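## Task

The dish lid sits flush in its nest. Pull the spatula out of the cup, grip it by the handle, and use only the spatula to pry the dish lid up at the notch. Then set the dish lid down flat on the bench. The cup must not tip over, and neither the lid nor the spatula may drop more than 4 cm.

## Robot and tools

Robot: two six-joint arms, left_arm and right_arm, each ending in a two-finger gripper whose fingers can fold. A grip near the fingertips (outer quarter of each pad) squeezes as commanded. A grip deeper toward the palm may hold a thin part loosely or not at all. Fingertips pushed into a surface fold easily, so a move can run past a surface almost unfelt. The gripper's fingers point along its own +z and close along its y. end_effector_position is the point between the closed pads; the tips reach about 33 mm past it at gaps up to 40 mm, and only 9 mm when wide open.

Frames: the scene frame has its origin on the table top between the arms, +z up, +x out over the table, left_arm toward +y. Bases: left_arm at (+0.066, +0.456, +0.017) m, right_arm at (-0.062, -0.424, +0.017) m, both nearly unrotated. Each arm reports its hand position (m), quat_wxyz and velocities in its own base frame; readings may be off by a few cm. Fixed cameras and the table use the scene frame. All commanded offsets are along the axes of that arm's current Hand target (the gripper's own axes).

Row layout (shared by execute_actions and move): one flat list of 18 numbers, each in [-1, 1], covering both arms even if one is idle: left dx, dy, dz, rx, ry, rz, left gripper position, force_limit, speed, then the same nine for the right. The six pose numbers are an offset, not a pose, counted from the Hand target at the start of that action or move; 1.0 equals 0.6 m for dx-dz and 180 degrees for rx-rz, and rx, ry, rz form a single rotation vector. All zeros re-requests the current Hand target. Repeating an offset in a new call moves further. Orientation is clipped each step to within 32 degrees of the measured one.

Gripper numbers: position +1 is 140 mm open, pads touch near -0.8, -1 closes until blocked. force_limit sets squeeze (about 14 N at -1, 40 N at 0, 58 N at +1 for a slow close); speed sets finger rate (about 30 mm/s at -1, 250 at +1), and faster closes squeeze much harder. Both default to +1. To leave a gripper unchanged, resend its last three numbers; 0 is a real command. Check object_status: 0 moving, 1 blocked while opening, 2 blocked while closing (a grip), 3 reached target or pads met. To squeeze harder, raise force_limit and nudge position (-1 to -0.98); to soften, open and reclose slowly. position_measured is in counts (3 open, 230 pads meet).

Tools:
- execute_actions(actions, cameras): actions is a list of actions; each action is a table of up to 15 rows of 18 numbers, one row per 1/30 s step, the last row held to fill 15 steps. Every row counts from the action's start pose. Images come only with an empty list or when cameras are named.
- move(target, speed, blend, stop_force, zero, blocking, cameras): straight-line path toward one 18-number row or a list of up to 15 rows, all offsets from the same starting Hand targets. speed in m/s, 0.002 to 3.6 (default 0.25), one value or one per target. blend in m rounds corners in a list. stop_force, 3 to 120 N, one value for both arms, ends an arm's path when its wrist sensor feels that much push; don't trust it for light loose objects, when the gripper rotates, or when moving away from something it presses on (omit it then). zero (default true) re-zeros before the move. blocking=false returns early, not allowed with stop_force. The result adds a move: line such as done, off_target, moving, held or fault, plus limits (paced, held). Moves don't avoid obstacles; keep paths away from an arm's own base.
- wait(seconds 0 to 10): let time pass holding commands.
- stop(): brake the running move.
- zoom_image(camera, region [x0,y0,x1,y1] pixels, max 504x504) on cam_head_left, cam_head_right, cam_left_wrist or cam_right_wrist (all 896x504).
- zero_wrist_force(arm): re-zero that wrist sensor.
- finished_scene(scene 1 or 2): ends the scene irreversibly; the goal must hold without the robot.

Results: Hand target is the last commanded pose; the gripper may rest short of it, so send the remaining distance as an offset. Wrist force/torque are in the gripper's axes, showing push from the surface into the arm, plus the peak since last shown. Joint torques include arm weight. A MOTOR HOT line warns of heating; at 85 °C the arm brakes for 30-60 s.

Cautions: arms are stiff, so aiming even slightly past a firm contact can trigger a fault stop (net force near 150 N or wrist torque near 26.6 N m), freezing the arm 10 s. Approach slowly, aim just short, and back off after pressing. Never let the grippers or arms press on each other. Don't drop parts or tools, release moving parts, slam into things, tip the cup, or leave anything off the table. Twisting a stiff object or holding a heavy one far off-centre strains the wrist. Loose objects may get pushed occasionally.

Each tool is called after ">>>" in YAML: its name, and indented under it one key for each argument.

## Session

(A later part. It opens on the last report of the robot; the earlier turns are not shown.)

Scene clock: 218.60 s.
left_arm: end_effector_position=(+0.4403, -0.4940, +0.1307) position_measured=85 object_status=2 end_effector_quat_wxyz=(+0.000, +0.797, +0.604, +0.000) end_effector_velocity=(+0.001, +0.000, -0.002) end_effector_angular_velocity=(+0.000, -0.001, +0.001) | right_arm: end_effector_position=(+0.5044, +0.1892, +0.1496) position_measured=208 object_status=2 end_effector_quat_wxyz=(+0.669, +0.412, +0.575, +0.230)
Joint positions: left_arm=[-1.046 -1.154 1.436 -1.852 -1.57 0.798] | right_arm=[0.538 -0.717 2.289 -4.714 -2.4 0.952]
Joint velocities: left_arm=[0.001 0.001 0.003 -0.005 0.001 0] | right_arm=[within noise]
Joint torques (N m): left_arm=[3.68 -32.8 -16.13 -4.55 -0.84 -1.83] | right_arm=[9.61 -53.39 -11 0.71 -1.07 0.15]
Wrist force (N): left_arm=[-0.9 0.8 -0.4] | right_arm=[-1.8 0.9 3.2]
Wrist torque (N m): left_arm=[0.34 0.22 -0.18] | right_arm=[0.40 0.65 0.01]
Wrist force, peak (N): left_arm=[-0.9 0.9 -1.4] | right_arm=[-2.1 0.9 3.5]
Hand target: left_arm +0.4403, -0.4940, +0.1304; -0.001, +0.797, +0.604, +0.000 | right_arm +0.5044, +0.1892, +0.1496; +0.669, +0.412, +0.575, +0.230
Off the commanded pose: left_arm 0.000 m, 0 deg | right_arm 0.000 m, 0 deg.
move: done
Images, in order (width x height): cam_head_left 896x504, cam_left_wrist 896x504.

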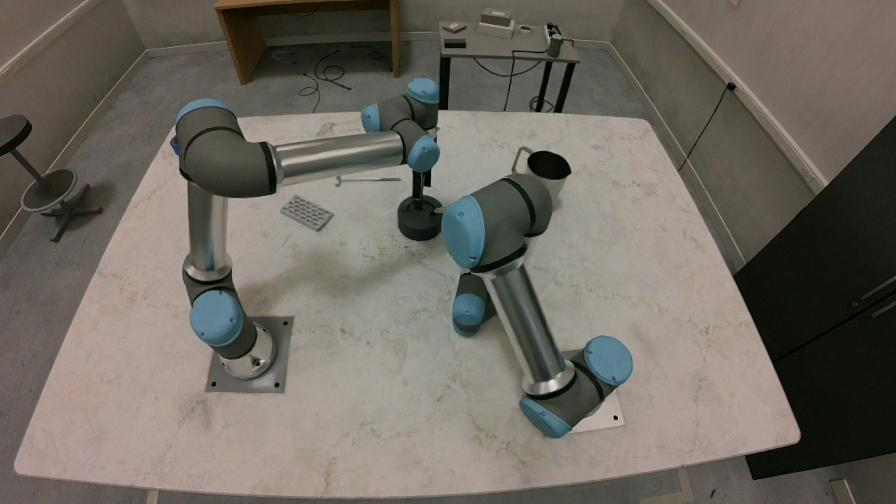

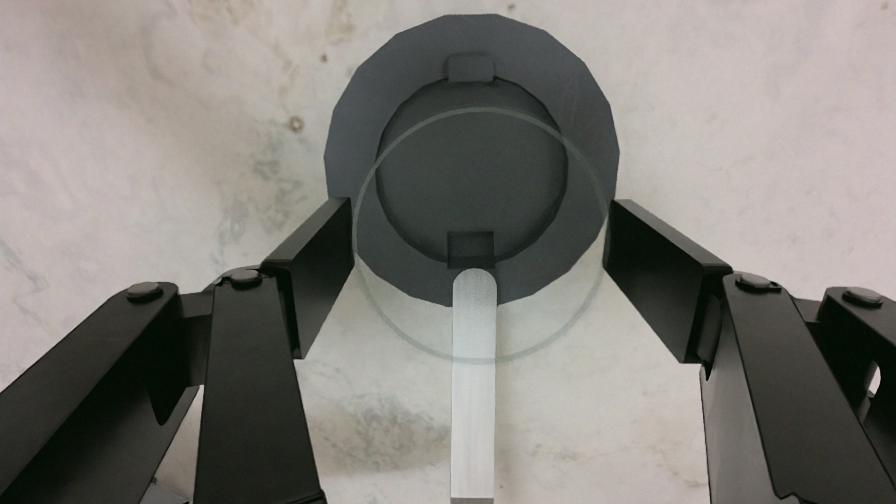

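>>> move:
  target:
    - [0,0,-0.05,0,0,0,-1,-1,-1, -0.0817,-0.0167,0,0,0,0,-1,1,-1]
    - [0.0898,-0.3898,-0.05,0,0,0,-1,-1,-1, -0.1633,-0.0333,0,0,0,0,-1,1,-1]
  speed: [0.06,0.15]
  blend: [0.02,0]
  cameras: ["all"]

Scene clock: 223.33 s.
left_arm: end_effector_position=(+0.2296, -0.3792, +0.1607) position_measured=85 object_status=2 end_effector_quat_wxyz=(-0.001, +0.797, +0.604, +0.000) | right_arm: end_effector_position=(+0.4781, +0.1016, +0.1902) position_measured=208 object_status=2 end_effector_quat_wxyz=(+0.669, +0.412, +0.575, +0.230)
Joint positions: left_arm=[-1.332 -1.694 1.985 -1.86 -1.571 0.512] | right_arm=[0.282 -0.837 2.557 -4.863 -2.144 0.952]
Joint torques (N m): left_arm=[1.17 -26.18 -15.92 -4.6 1.31 -0.56] | right_arm=[7.98 -19.43 -8.54 0.2 -0.73 1.85]
Wrist force (N): left_arm=[-0.8 0.7 -0.5] | right_arm=[-1.2 1.1 3.6]
Wrist torque (N m): left_arm=[0.32 0.21 -0.36] | right_arm=[0.41 0.47 -0.08]
Wrist force, peak (N): left_arm=[-1.1 2.0 -1.1] | right_arm=[-1.9 0.6 3.7]
Hand target: left_arm +0.2296, -0.3791, +0.1607; -0.001, +0.797, +0.604, +0.000 | right_arm +0.4781, +0.1016, +0.1901; +0.669, +0.412, +0.575, +0.230
Off the commanded pose: left_arm 0.000 m, 0 deg | right_arm 0.000 m, 0 deg.
move: done

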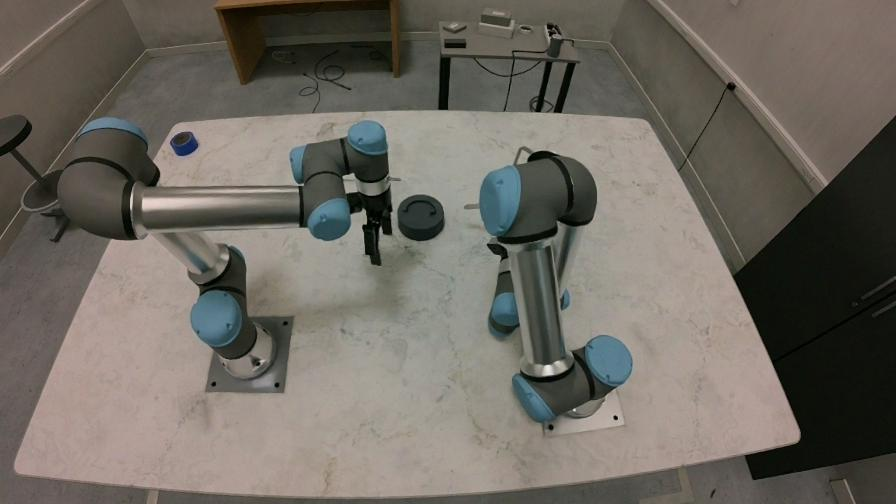

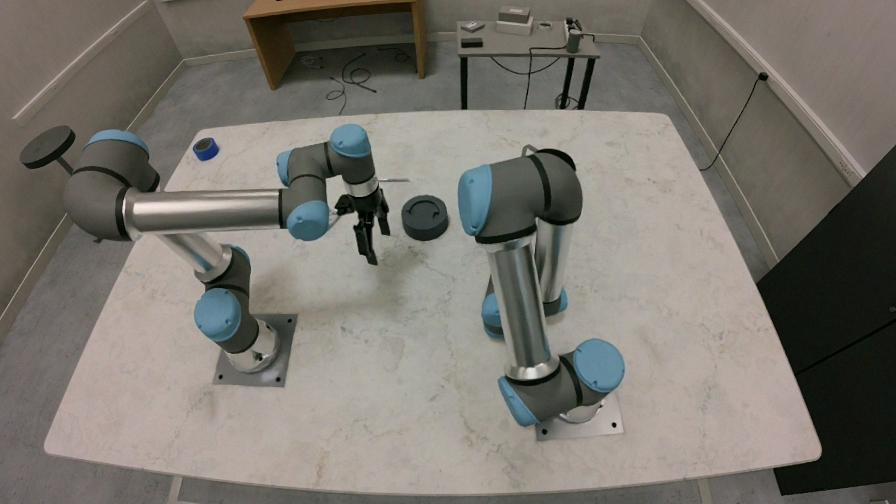

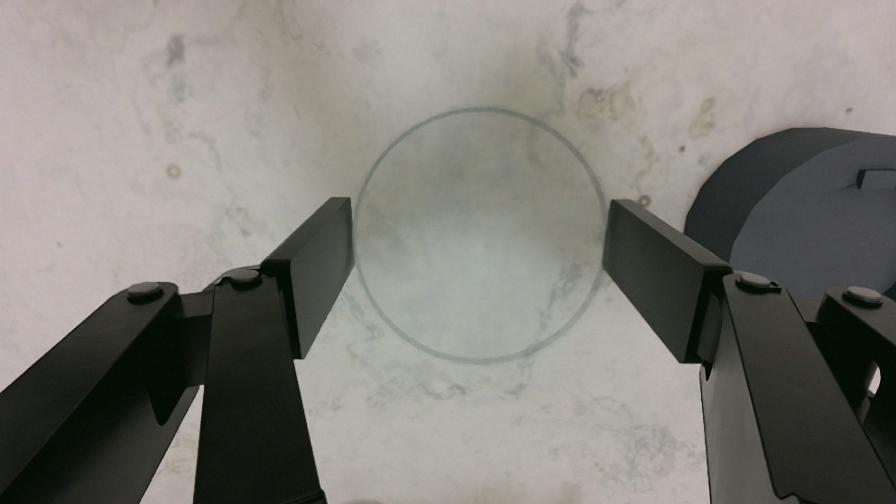

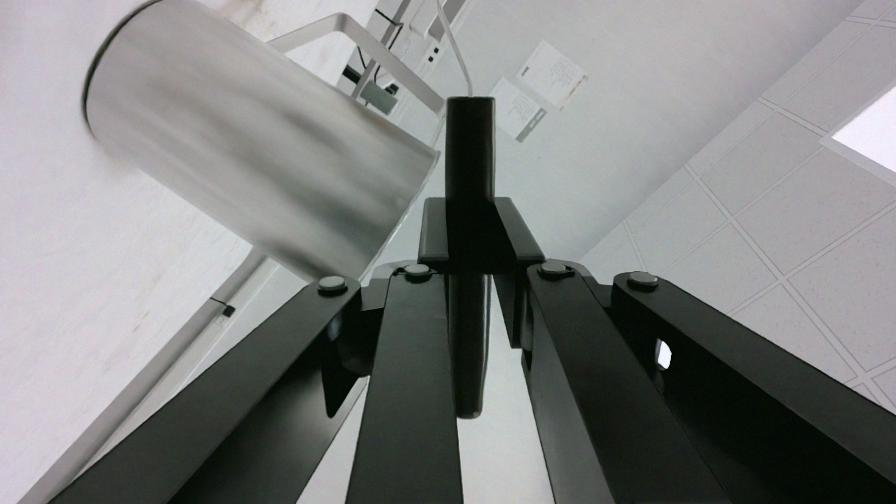

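>>> move:
  target: [0,0,0.2095,0,0,0,-1,-1,-1, 0,0,0,0,0,0,-1,1,-1]
  speed: 0.12
  cameras: ["cam_left_wrist"]

>>> move:
  target: [0,0,0.0417,0,0,0,-1,-1,-1, 0,0,0,0,0,0,-1,1,-1]
  speed: 0.015
  stop_force: 5
  cameras: ["cam_left_wrist"]

>>> zoom_image:
  camera: "cam_left_wrist"
  region: [300, 60, 660, 400]

Scene clock: 225.27 s.
left_arm: end_effector_position=(+0.2295, -0.3790, +0.0350) position_measured=85 object_status=2 end_effector_quat_wxyz=(-0.001, +0.797, +0.604, +0.000) | right_arm: end_effector_position=(+0.4781, +0.1016, +0.1901) position_measured=208 object_status=2 end_effector_quat_wxyz=(+0.669, +0.412, +0.575, +0.230)
Joint positions: left_arm=[-1.332 -1.538 2.2 -2.231 -1.571 0.512] | right_arm=[0.282 -0.837 2.557 -4.863 -2.144 0.952]
Joint torques (N m): left_arm=[2.76 -29.27 -17.11 -4.57 0 1.66] | right_arm=[9.13 -19.82 -8.57 0.23 1.02 1.6]
Wrist force (N): left_arm=[-0.9 0.9 -0.2] | right_arm=[-1.3 1.0 3.6]
Wrist torque (N m): left_arm=[0.35 0.23 -0.34] | right_arm=[0.40 0.48 -0.08]
Wrist force, peak (N): left_arm=[-0.7 0.9 -2.9] | right_arm=[-1.4 0.9 3.6]
Hand target: left_arm +0.2295, -0.3790, +0.0350; -0.001, +0.797, +0.604, +0.000 | right_arm +0.4781, +0.1016, +0.1901; +0.669, +0.412, +0.575, +0.230
Off the commanded pose: left_arm 0.000 m, 0 deg | right_arm 0.000 m, 0 deg.
move: done
Images, in order (width x height): cam_left_wrist 896x504.

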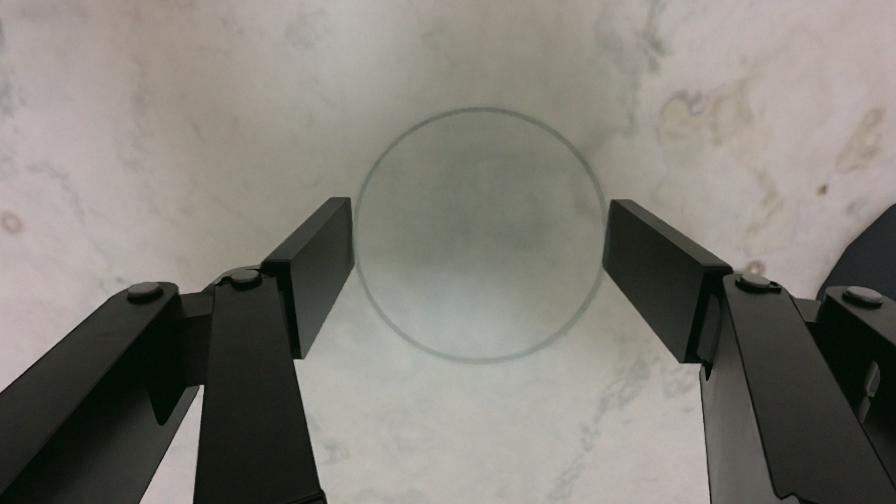

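Scene clock: 228.03 s.
left_arm: end_effector_position=(+0.2295, -0.3789, +0.0099) position_measured=85 object_status=2 end_effector_quat_wxyz=(-0.001, +0.797, +0.604, +0.000) | right_arm: end_effector_position=(+0.4781, +0.1016, +0.1901) position_measured=208 object_status=2 end_effector_quat_wxyz=(+0.669, +0.412, +0.575, +0.230)
Joint positions: left_arm=[-1.332 -1.491 2.232 -2.311 -1.571 0.512] | right_arm=[0.282 -0.837 2.557 -4.863 -2.144 0.952]
Joint torques (N m): left_arm=[12.03 -39.74 -25.16 -0.89 -0.85 1.85] | right_arm=[9.11 -19.91 -8.25 0.2 0.99 1.15]
Wrist force (N): left_arm=[-0.6 0.7 -1.2] | right_arm=[-1.1 1.0 3.5]
Wrist torque (N m): left_arm=[0.33 0.24 -0.34] | right_arm=[0.40 0.45 -0.08]
Wrist force, peak (N): left_arm=[-1.2 0.9 -1.7] | right_arm=[-1.3 1.0 3.8]
Hand target: left_arm +0.2295, -0.3789, +0.0099; -0.001, +0.797, +0.604, +0.000 | right_arm +0.4781, +0.1016, +0.1901; +0.669, +0.412, +0.575, +0.230
Off the commanded pose: left_arm 0.000 m, 0 deg | right_arm 0.000 m, 0 deg.
move: done
Images, in order (width x height): cam_left_wrist 896x504.

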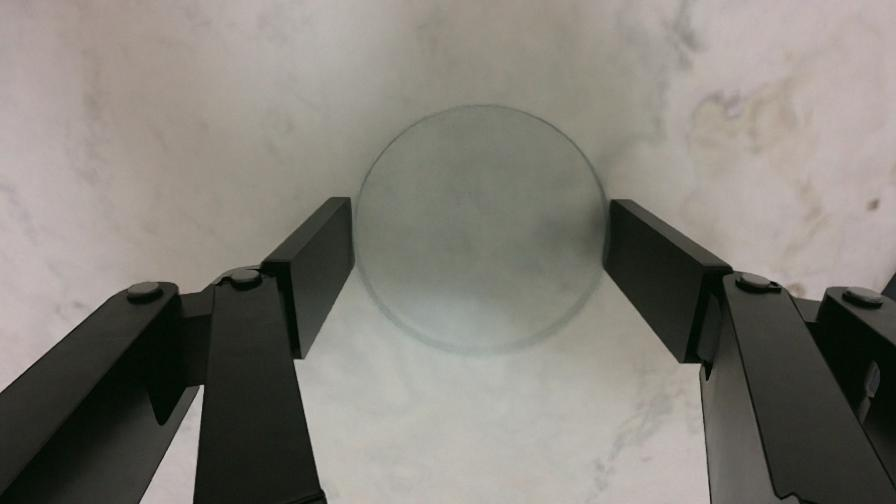

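Scaled by 1.400.

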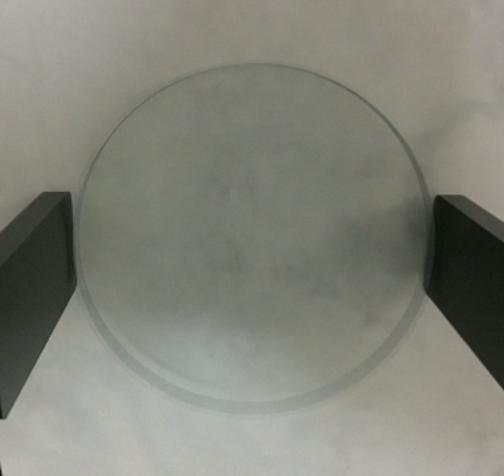

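>>> move:
  target: [0,0,0.005,0,0,0,-1,-1,-1, 0,0,0,0,0,0,-1,1,-1]
  speed: 0.01
  stop_force: 5
  cameras: ["cam_left_wrist"]

>>> move:
  target: [0,0,0,0,0,0,0.5,-1,-1, 0,0,0,0,0,0,-1,1,-1]
  speed: 0.02
  cameras: ["cam_left_wrist"]

>>> zoom_image:
  camera: "cam_left_wrist"
  region: [300, 60, 660, 400]

Scene clock: 229.63 s.
left_arm: end_effector_position=(+0.2295, -0.3789, +0.0069) position_measured=85 object_status=2 end_effector_quat_wxyz=(-0.001, +0.797, +0.604, +0.000) | right_arm: end_effector_position=(+0.4781, +0.1016, +0.1901) position_measured=208 object_status=2 end_effector_quat_wxyz=(+0.669, +0.412, +0.575, +0.230)
Joint positions: left_arm=[-1.332 -1.484 2.236 -2.321 -1.571 0.512] | right_arm=[0.282 -0.837 2.557 -4.863 -2.144 0.952]
Joint torques (N m): left_arm=[12.24 -25.03 -18.23 -0.7 -0.84 1.68] | right_arm=[9.37 -20.5 -8.36 0.12 1.09 1.06]
Wrist force (N): left_arm=[0.5 -0.9 -10.2] | right_arm=[-1.3 0.9 3.5]
Wrist torque (N m): left_arm=[0.48 0.23 -0.37] | right_arm=[0.38 0.48 -0.08]
Wrist force, peak (N): left_arm=[0.5 -0.8 -10.3] | right_arm=[-1.4 0.8 3.8]
Hand target: left_arm +0.2295, -0.3789, +0.0069; -0.001, +0.797, +0.604, +0.000 | right_arm +0.4781, +0.1016, +0.1901; +0.669, +0.412, +0.575, +0.230
Off the commanded pose: left_arm 0.000 m, 0 deg | right_arm 0.000 m, 0 deg.
move: contact (left_arm)
Images, in order (width x height): cam_left_wrist 896x504.

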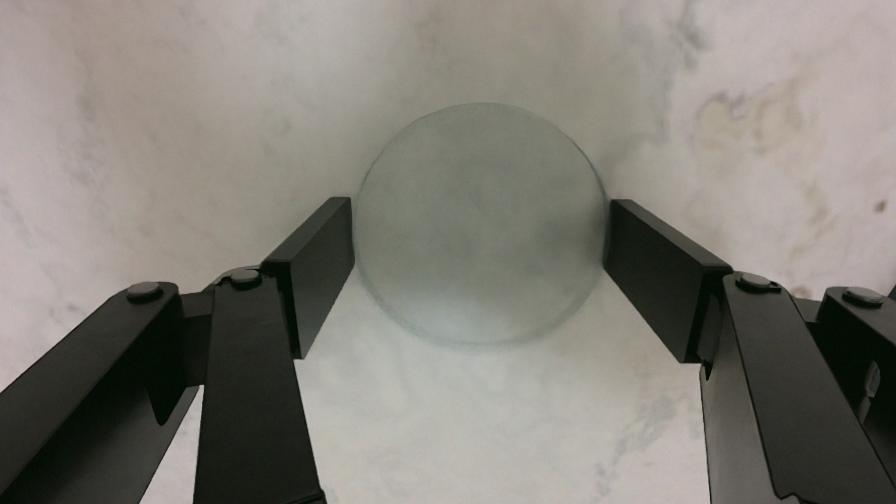

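Scene clock: 230.27 s.
left_arm: end_effector_position=(+0.2295, -0.3789, +0.0069) position_measured=66 object_status=0 end_effector_quat_wxyz=(-0.001, +0.797, +0.604, +0.000) | right_arm: end_effector_position=(+0.4781, +0.1016, +0.1901) position_measured=208 object_status=2 end_effector_quat_wxyz=(+0.669, +0.412, +0.575, +0.230)
Joint positions: left_arm=[-1.332 -1.484 2.236 -2.321 -1.571 0.512] | right_arm=[0.282 -0.837 2.557 -4.863 -2.144 0.952]
Joint torques (N m): left_arm=[11.62 -38.82 -23.96 -1.33 -0.59 1.78] | right_arm=[9.55 -19.56 -8.35 0.13 1.03 0.98]
Wrist force (N): left_arm=[-1.0 0.9 -0.5] | right_arm=[-1.3 0.9 3.6]
Wrist torque (N m): left_arm=[0.36 0.24 -0.33] | right_arm=[0.39 0.49 -0.08]
Wrist force, peak (N): left_arm=[0.4 -0.9 -9.9] | right_arm=[-1.4 1.0 3.6]
Hand target: left_arm +0.2295, -0.3789, +0.0069; -0.001, +0.797, +0.604, +0.000 | right_arm +0.4781, +0.1016, +0.1901; +0.669, +0.412, +0.575, +0.230
Off the commanded pose: left_arm 0.000 m, 0 deg | right_arm 0.000 m, 0 deg.
move: done
Images, in order (width x height): cam_left_wrist 896x504.

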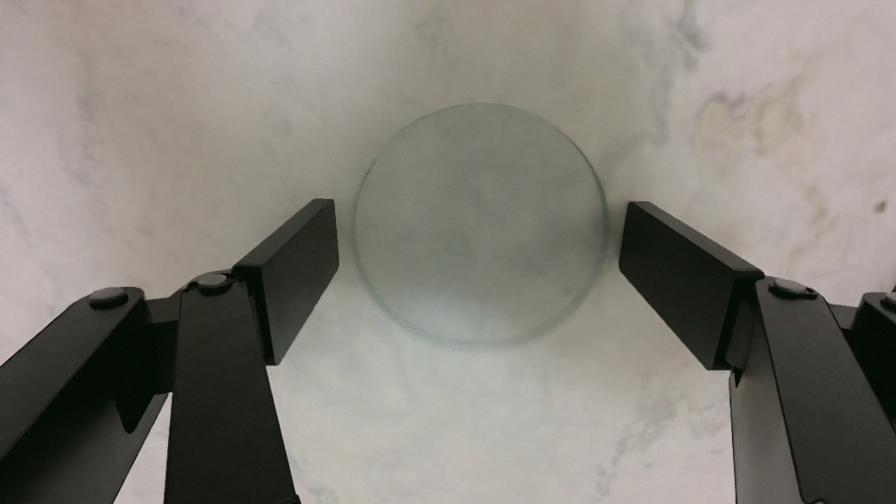

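Scaled by 1.400.

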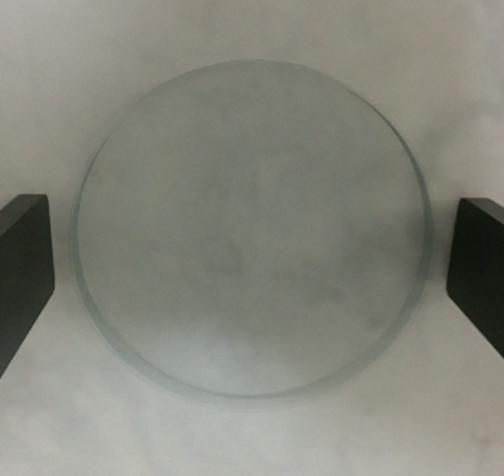

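>>> move:
  target: [0,0,-0.25,0,0,0,0.5,-1,-1, -0.0795,0.066,-0.193,0.4651,0.1937,0.1115,-1,1,-1]
  speed: 0.2
  cameras: ["all"]

>>> zoom_image:
  camera: "cam_head_left"
  region: [330, 150, 630, 350]

Scene clock: 235.73 s.
left_arm: end_effector_position=(+0.2296, -0.3792, +0.1571) position_measured=66 object_status=3 end_effector_quat_wxyz=(+0.000, +0.797, +0.604, +0.000) | right_arm: end_effector_position=(+0.3627, +0.1196, +0.2499) position_measured=208 object_status=2 end_effector_quat_wxyz=(+0.000, +0.748, +0.663, +0.000)
Joint positions: left_arm=[-1.332 -1.692 1.992 -1.87 -1.571 0.512] | right_arm=[-0.038 -1.891 1.903 -1.583 -1.571 1.653]
Joint torques (N m): left_arm=[-10.27 -5.77 -16.3 -4.24 1.45 -1.79] | right_arm=[2.09 -24.63 -28.65 -0.69 0.99 1.84]
Wrist force (N): left_arm=[-0.9 0.8 -0.6] | right_arm=[-0.3 0.9 2.5]
Wrist torque (N m): left_arm=[0.33 0.22 -0.35] | right_arm=[0.25 0.08 -0.11]
Wrist force, peak (N): left_arm=[-0.9 0.8 -1.3] | right_arm=[-1.6 1.0 3.8]
Hand target: left_arm +0.2296, -0.3791, +0.1569; -0.001, +0.797, +0.604, +0.000 | right_arm +0.3626, +0.1196, +0.2499; +0.000, +0.748, +0.663, +0.000
Off the commanded pose: left_arm 0.000 m, 0 deg | right_arm 0.000 m, 0 deg.
move: done

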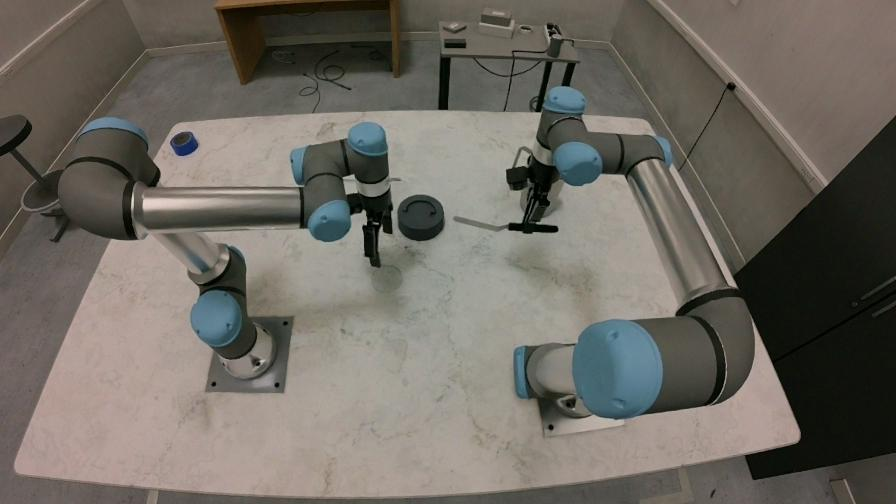

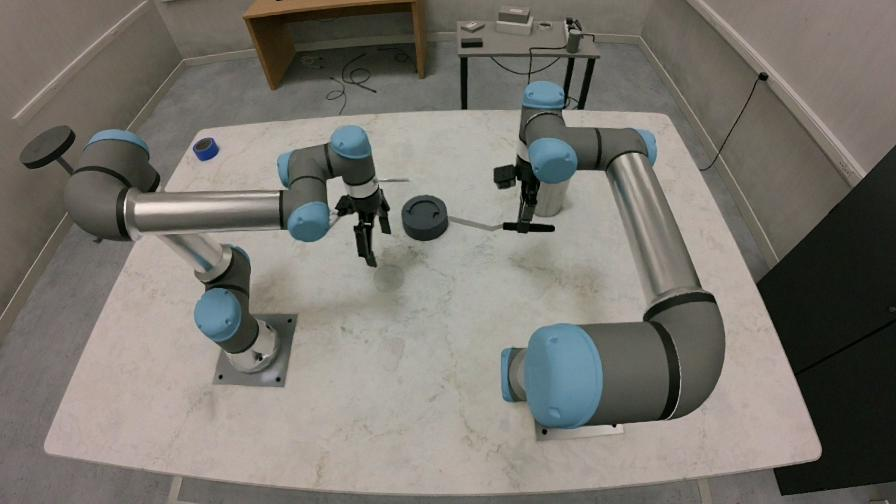

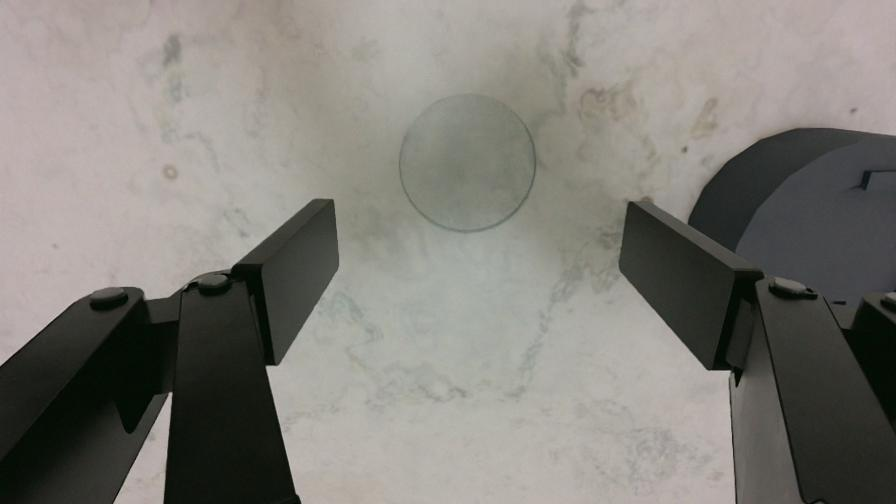

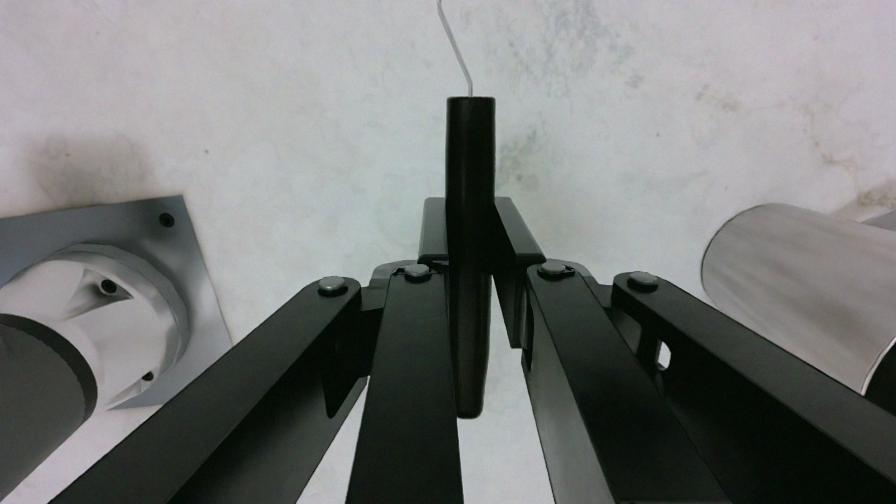

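Scaled by 1.680.

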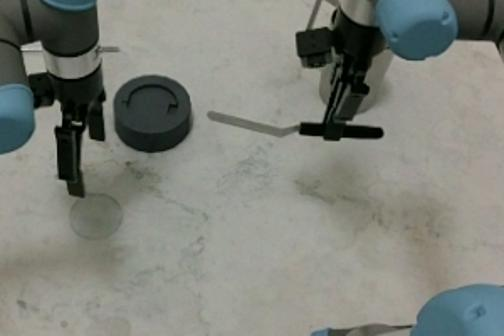

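>>> move:
  target: [0,0,0,0,0,0,0.5,-1,-1, 0,0,0.3332,0,0,0,-1,1,-1]
  speed: 0.18

>>> move:
  target: [0,0,0,0,0,0,0.5,-1,-1, 0,0,0.05,0,0,0,-1,1,-1]
  speed: 0.02
  stop_force: 3
  cameras: ["cam_right_wrist"]

Scene clock: 237.67 s.
left_arm: end_effector_position=(+0.2296, -0.3792, +0.1569) position_measured=66 object_status=3 end_effector_quat_wxyz=(-0.001, +0.797, +0.604, +0.000) | right_arm: end_effector_position=(+0.3624, +0.1196, +0.0501) position_measured=208 object_status=2 end_effector_quat_wxyz=(+0.000, +0.748, +0.663, +0.000)
Joint positions: left_arm=[-1.332 -1.691 1.992 -1.87 -1.571 0.512] | right_arm=[-0.038 -1.726 2.325 -2.169 -1.571 1.653]
Joint torques (N m): left_arm=[-10.44 -6.09 -16.41 -2.91 1.34 -1.85] | right_arm=[9.01 -14.36 -13.3 -6.32 -0.58 1.96]
Wrist force (N): left_arm=[-0.8 0.8 -0.6] | right_arm=[-0.3 0.5 2.4]
Wrist torque (N m): left_arm=[0.33 0.21 -0.34] | right_arm=[0.19 0.07 -0.03]
Wrist force, peak (N): left_arm=[-1.0 0.9 -0.8] | right_arm=[-0.2 0.5 5.0]
Hand target: left_arm +0.2296, -0.3791, +0.1569; -0.001, +0.797, +0.604, +0.000 | right_arm +0.3625, +0.1196, +0.0500; +0.000, +0.748, +0.663, +0.000
Off the commanded pose: left_arm 0.000 m, 0 deg | right_arm 0.000 m, 0 deg.
move: done

Scene clock: 240.53 s.
left_arm: end_effector_position=(+0.2296, -0.3791, +0.1569) position_measured=66 object_status=3 end_effector_quat_wxyz=(-0.001, +0.797, +0.604, +0.000) | right_arm: end_effector_position=(+0.3624, +0.1196, +0.0210) position_measured=208 object_status=2 end_effector_quat_wxyz=(+0.000, +0.748, +0.663, +0.000)
Joint positions: left_arm=[-1.332 -1.691 1.992 -1.87 -1.571 0.512] | right_arm=[-0.038 -1.668 2.37 -2.272 -1.571 1.653]
Joint torques (N m): left_arm=[-10.77 -6.1 -17.14 -1.8 0.95 -1.75] | right_arm=[1.03 -30.23 -27.55 -5.7 1.61 -0.29]
Wrist force (N): left_arm=[-0.8 0.9 -0.4] | right_arm=[-0.1 0.9 0.3]
Wrist torque (N m): left_arm=[0.35 0.19 -0.34] | right_arm=[0.16 0.11 -0.04]
Wrist force, peak (N): left_arm=[-1.1 1.1 -0.6] | right_arm=[-4.3 -19.8 -74.3]
Hand target: left_arm +0.2296, -0.3791, +0.1569; -0.001, +0.797, +0.604, +0.000 | right_arm +0.3624, +0.1196, +0.0210; +0.000, +0.748, +0.663, +0.000 (not the last commanded pose)
Off the commanded pose: left_arm 0.000 m, 0 deg | right_arm 0.001 m, 0 deg.
move: contact (right_arm)
Images, in order (width x height): cam_right_wrist 896x504.

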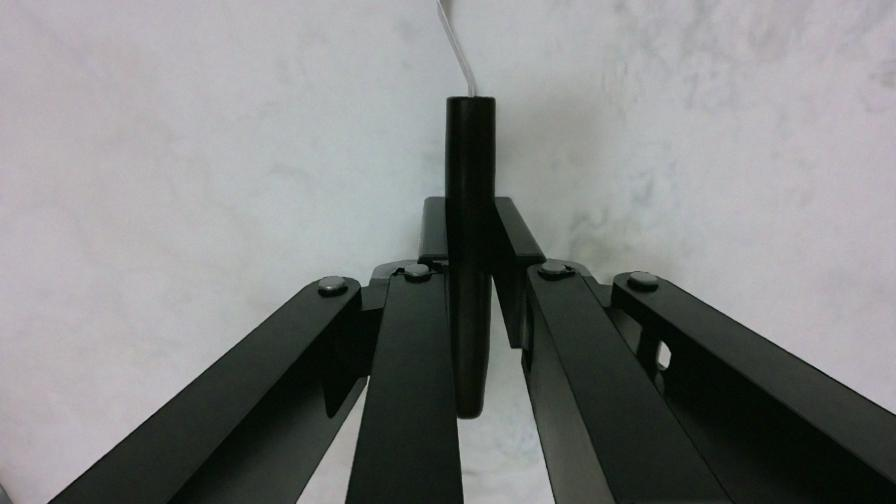

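>>> move:
  target:
    - [0,0,0,0,0,0,0.5,-1,-1, 0,0,-0.001,0,0,0,-1,1,-1]
    - [0,0,0,0,0,0,0.5,-1,-1, 0,0,-0.001,0,0,0,-0.3,1,-1]
  speed: 0.02
  cameras: ["cam_right_wrist"]

>>> move:
  target: [0,0,0,0,0,0,0.5,-1,-1, 0,0,-0.25,0,0,0,-0.3,1,-1]
  speed: 0.1
  cameras: ["all"]

>>> zoom_image:
  camera: "cam_head_left"
  region: [330, 150, 630, 350]

Scene clock: 242.73 s.
left_arm: end_effector_position=(+0.2296, -0.3791, +0.1569) position_measured=66 object_status=3 end_effector_quat_wxyz=(-0.001, +0.797, +0.604, +0.000) | right_arm: end_effector_position=(+0.3624, +0.1196, +0.0216) position_measured=167 object_status=0 end_effector_quat_wxyz=(+0.000, +0.748, +0.663, +0.000)
Joint positions: left_arm=[-1.332 -1.691 1.992 -1.87 -1.571 0.512] | right_arm=[-0.038 -1.669 2.369 -2.27 -1.571 1.653]
Joint torques (N m): left_arm=[-10.38 -6.57 -17.26 -1.8 0.75 -1.63] | right_arm=[-4.01 -19.99 -21.28 -5.12 1.18 -0.17]
Wrist force (N): left_arm=[-1.0 0.9 -0.7] | right_arm=[0.1 0.5 1.8]
Wrist torque (N m): left_arm=[0.36 0.24 -0.34] | right_arm=[0.16 0.00 -0.05]
Wrist force, peak (N): left_arm=[-1.0 0.9 -0.7] | right_arm=[0.0 0.7 2.5]
Hand target: left_arm +0.2296, -0.3791, +0.1569; -0.001, +0.797, +0.604, +0.000 | right_arm +0.3624, +0.1196, +0.0216; +0.000, +0.748, +0.663, +0.000
Off the commanded pose: left_arm 0.000 m, 0 deg | right_arm 0.000 m, 0 deg.
move: done
Images, in order (width x height): cam_right_wrist 896x504.

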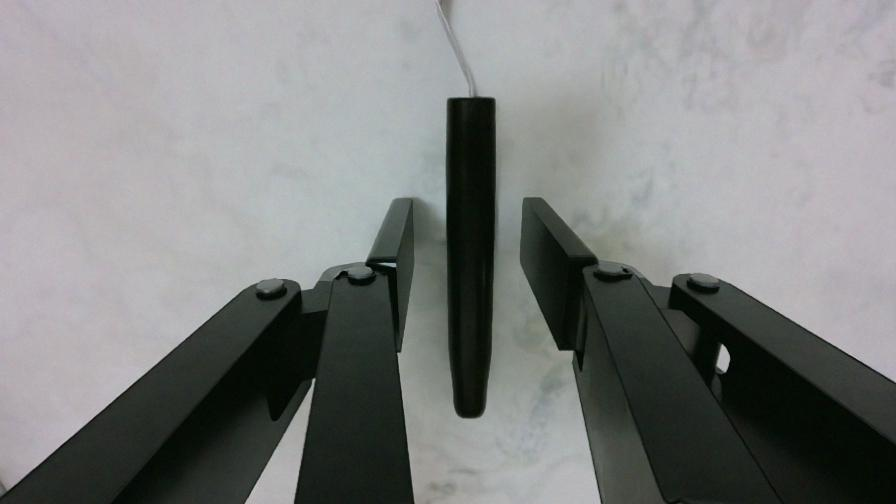

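Scene clock: 244.70 s.
left_arm: end_effector_position=(+0.2296, -0.3791, +0.1569) position_measured=66 object_status=3 end_effector_quat_wxyz=(-0.001, +0.797, +0.604, +0.000) | right_arm: end_effector_position=(+0.3625, +0.1196, +0.1716) position_measured=167 object_status=3 end_effector_quat_wxyz=(+0.000, +0.748, +0.663, +0.000)
Joint positions: left_arm=[-1.332 -1.691 1.992 -1.87 -1.571 0.512] | right_arm=[-0.038 -1.868 2.089 -1.792 -1.571 1.653]
Joint torques (N m): left_arm=[-10.98 -6.19 -16.37 -1.79 0.55 -1.72] | right_arm=[0.71 -1.22 -28.69 -3.19 -0.28 -0.15]
Wrist force (N): left_arm=[-0.9 0.8 -0.3] | right_arm=[0.1 0.5 2.0]
Wrist torque (N m): left_arm=[0.33 0.22 -0.34] | right_arm=[0.16 0.04 -0.10]
Wrist force, peak (N): left_arm=[-1.0 0.8 -0.7] | right_arm=[0.0 0.6 3.4]
Hand target: left_arm +0.2296, -0.3791, +0.1569; -0.001, +0.797, +0.604, +0.000 | right_arm +0.3625, +0.1196, +0.1716; +0.000, +0.748, +0.663, +0.000
Off the commanded pose: left_arm 0.000 m, 0 deg | right_arm 0.000 m, 0 deg.
move: done

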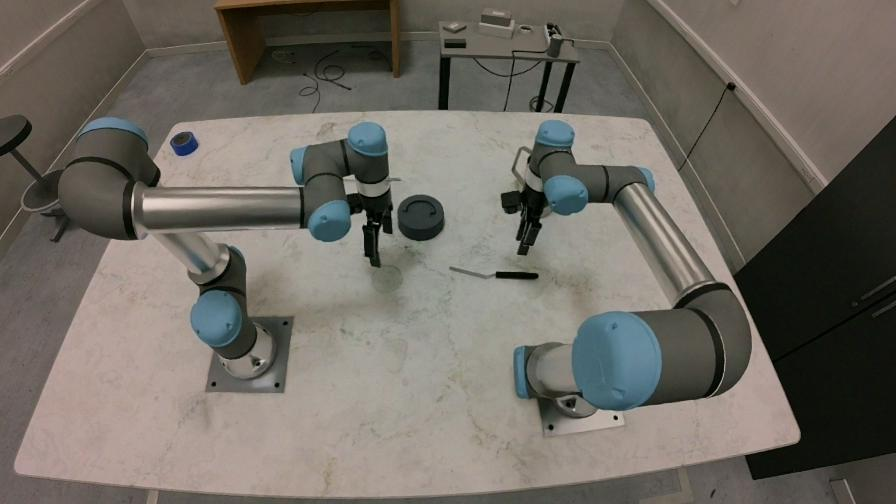

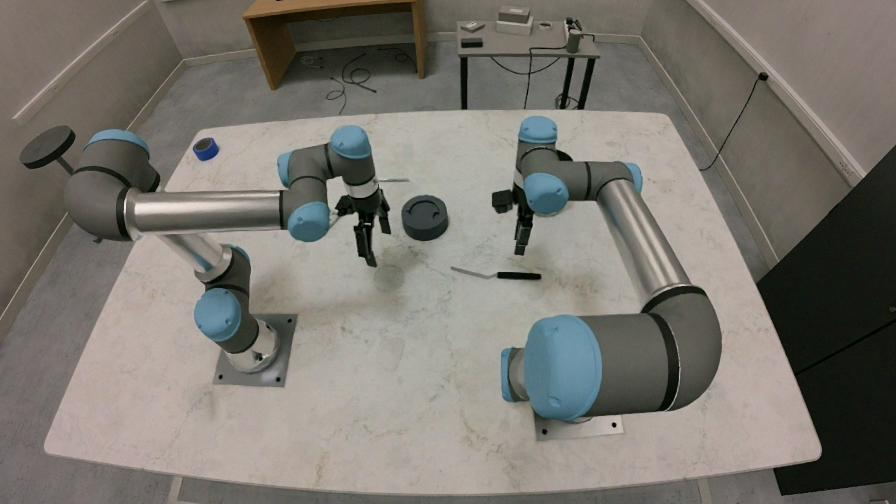

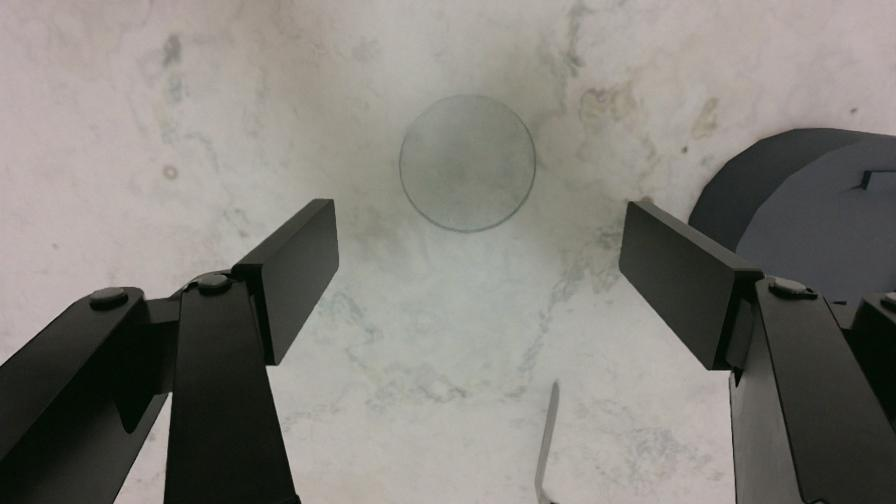

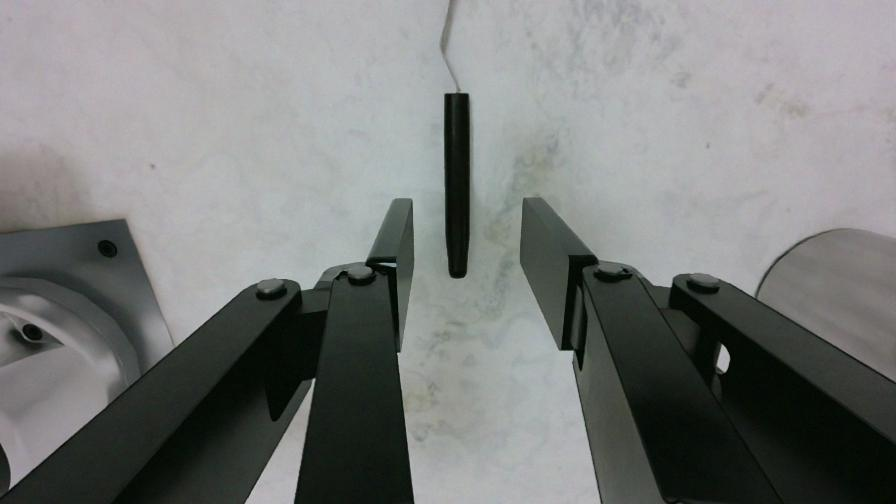

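Scaled by 1.680.

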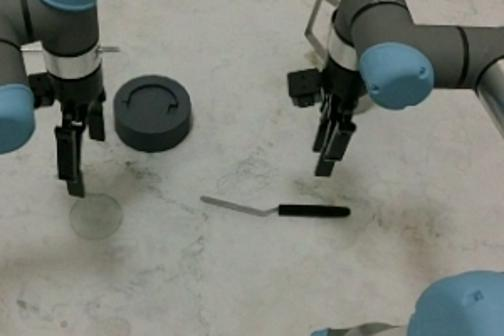

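>>> finished_scene:
  scene: 1

The scene is finished: the task was done.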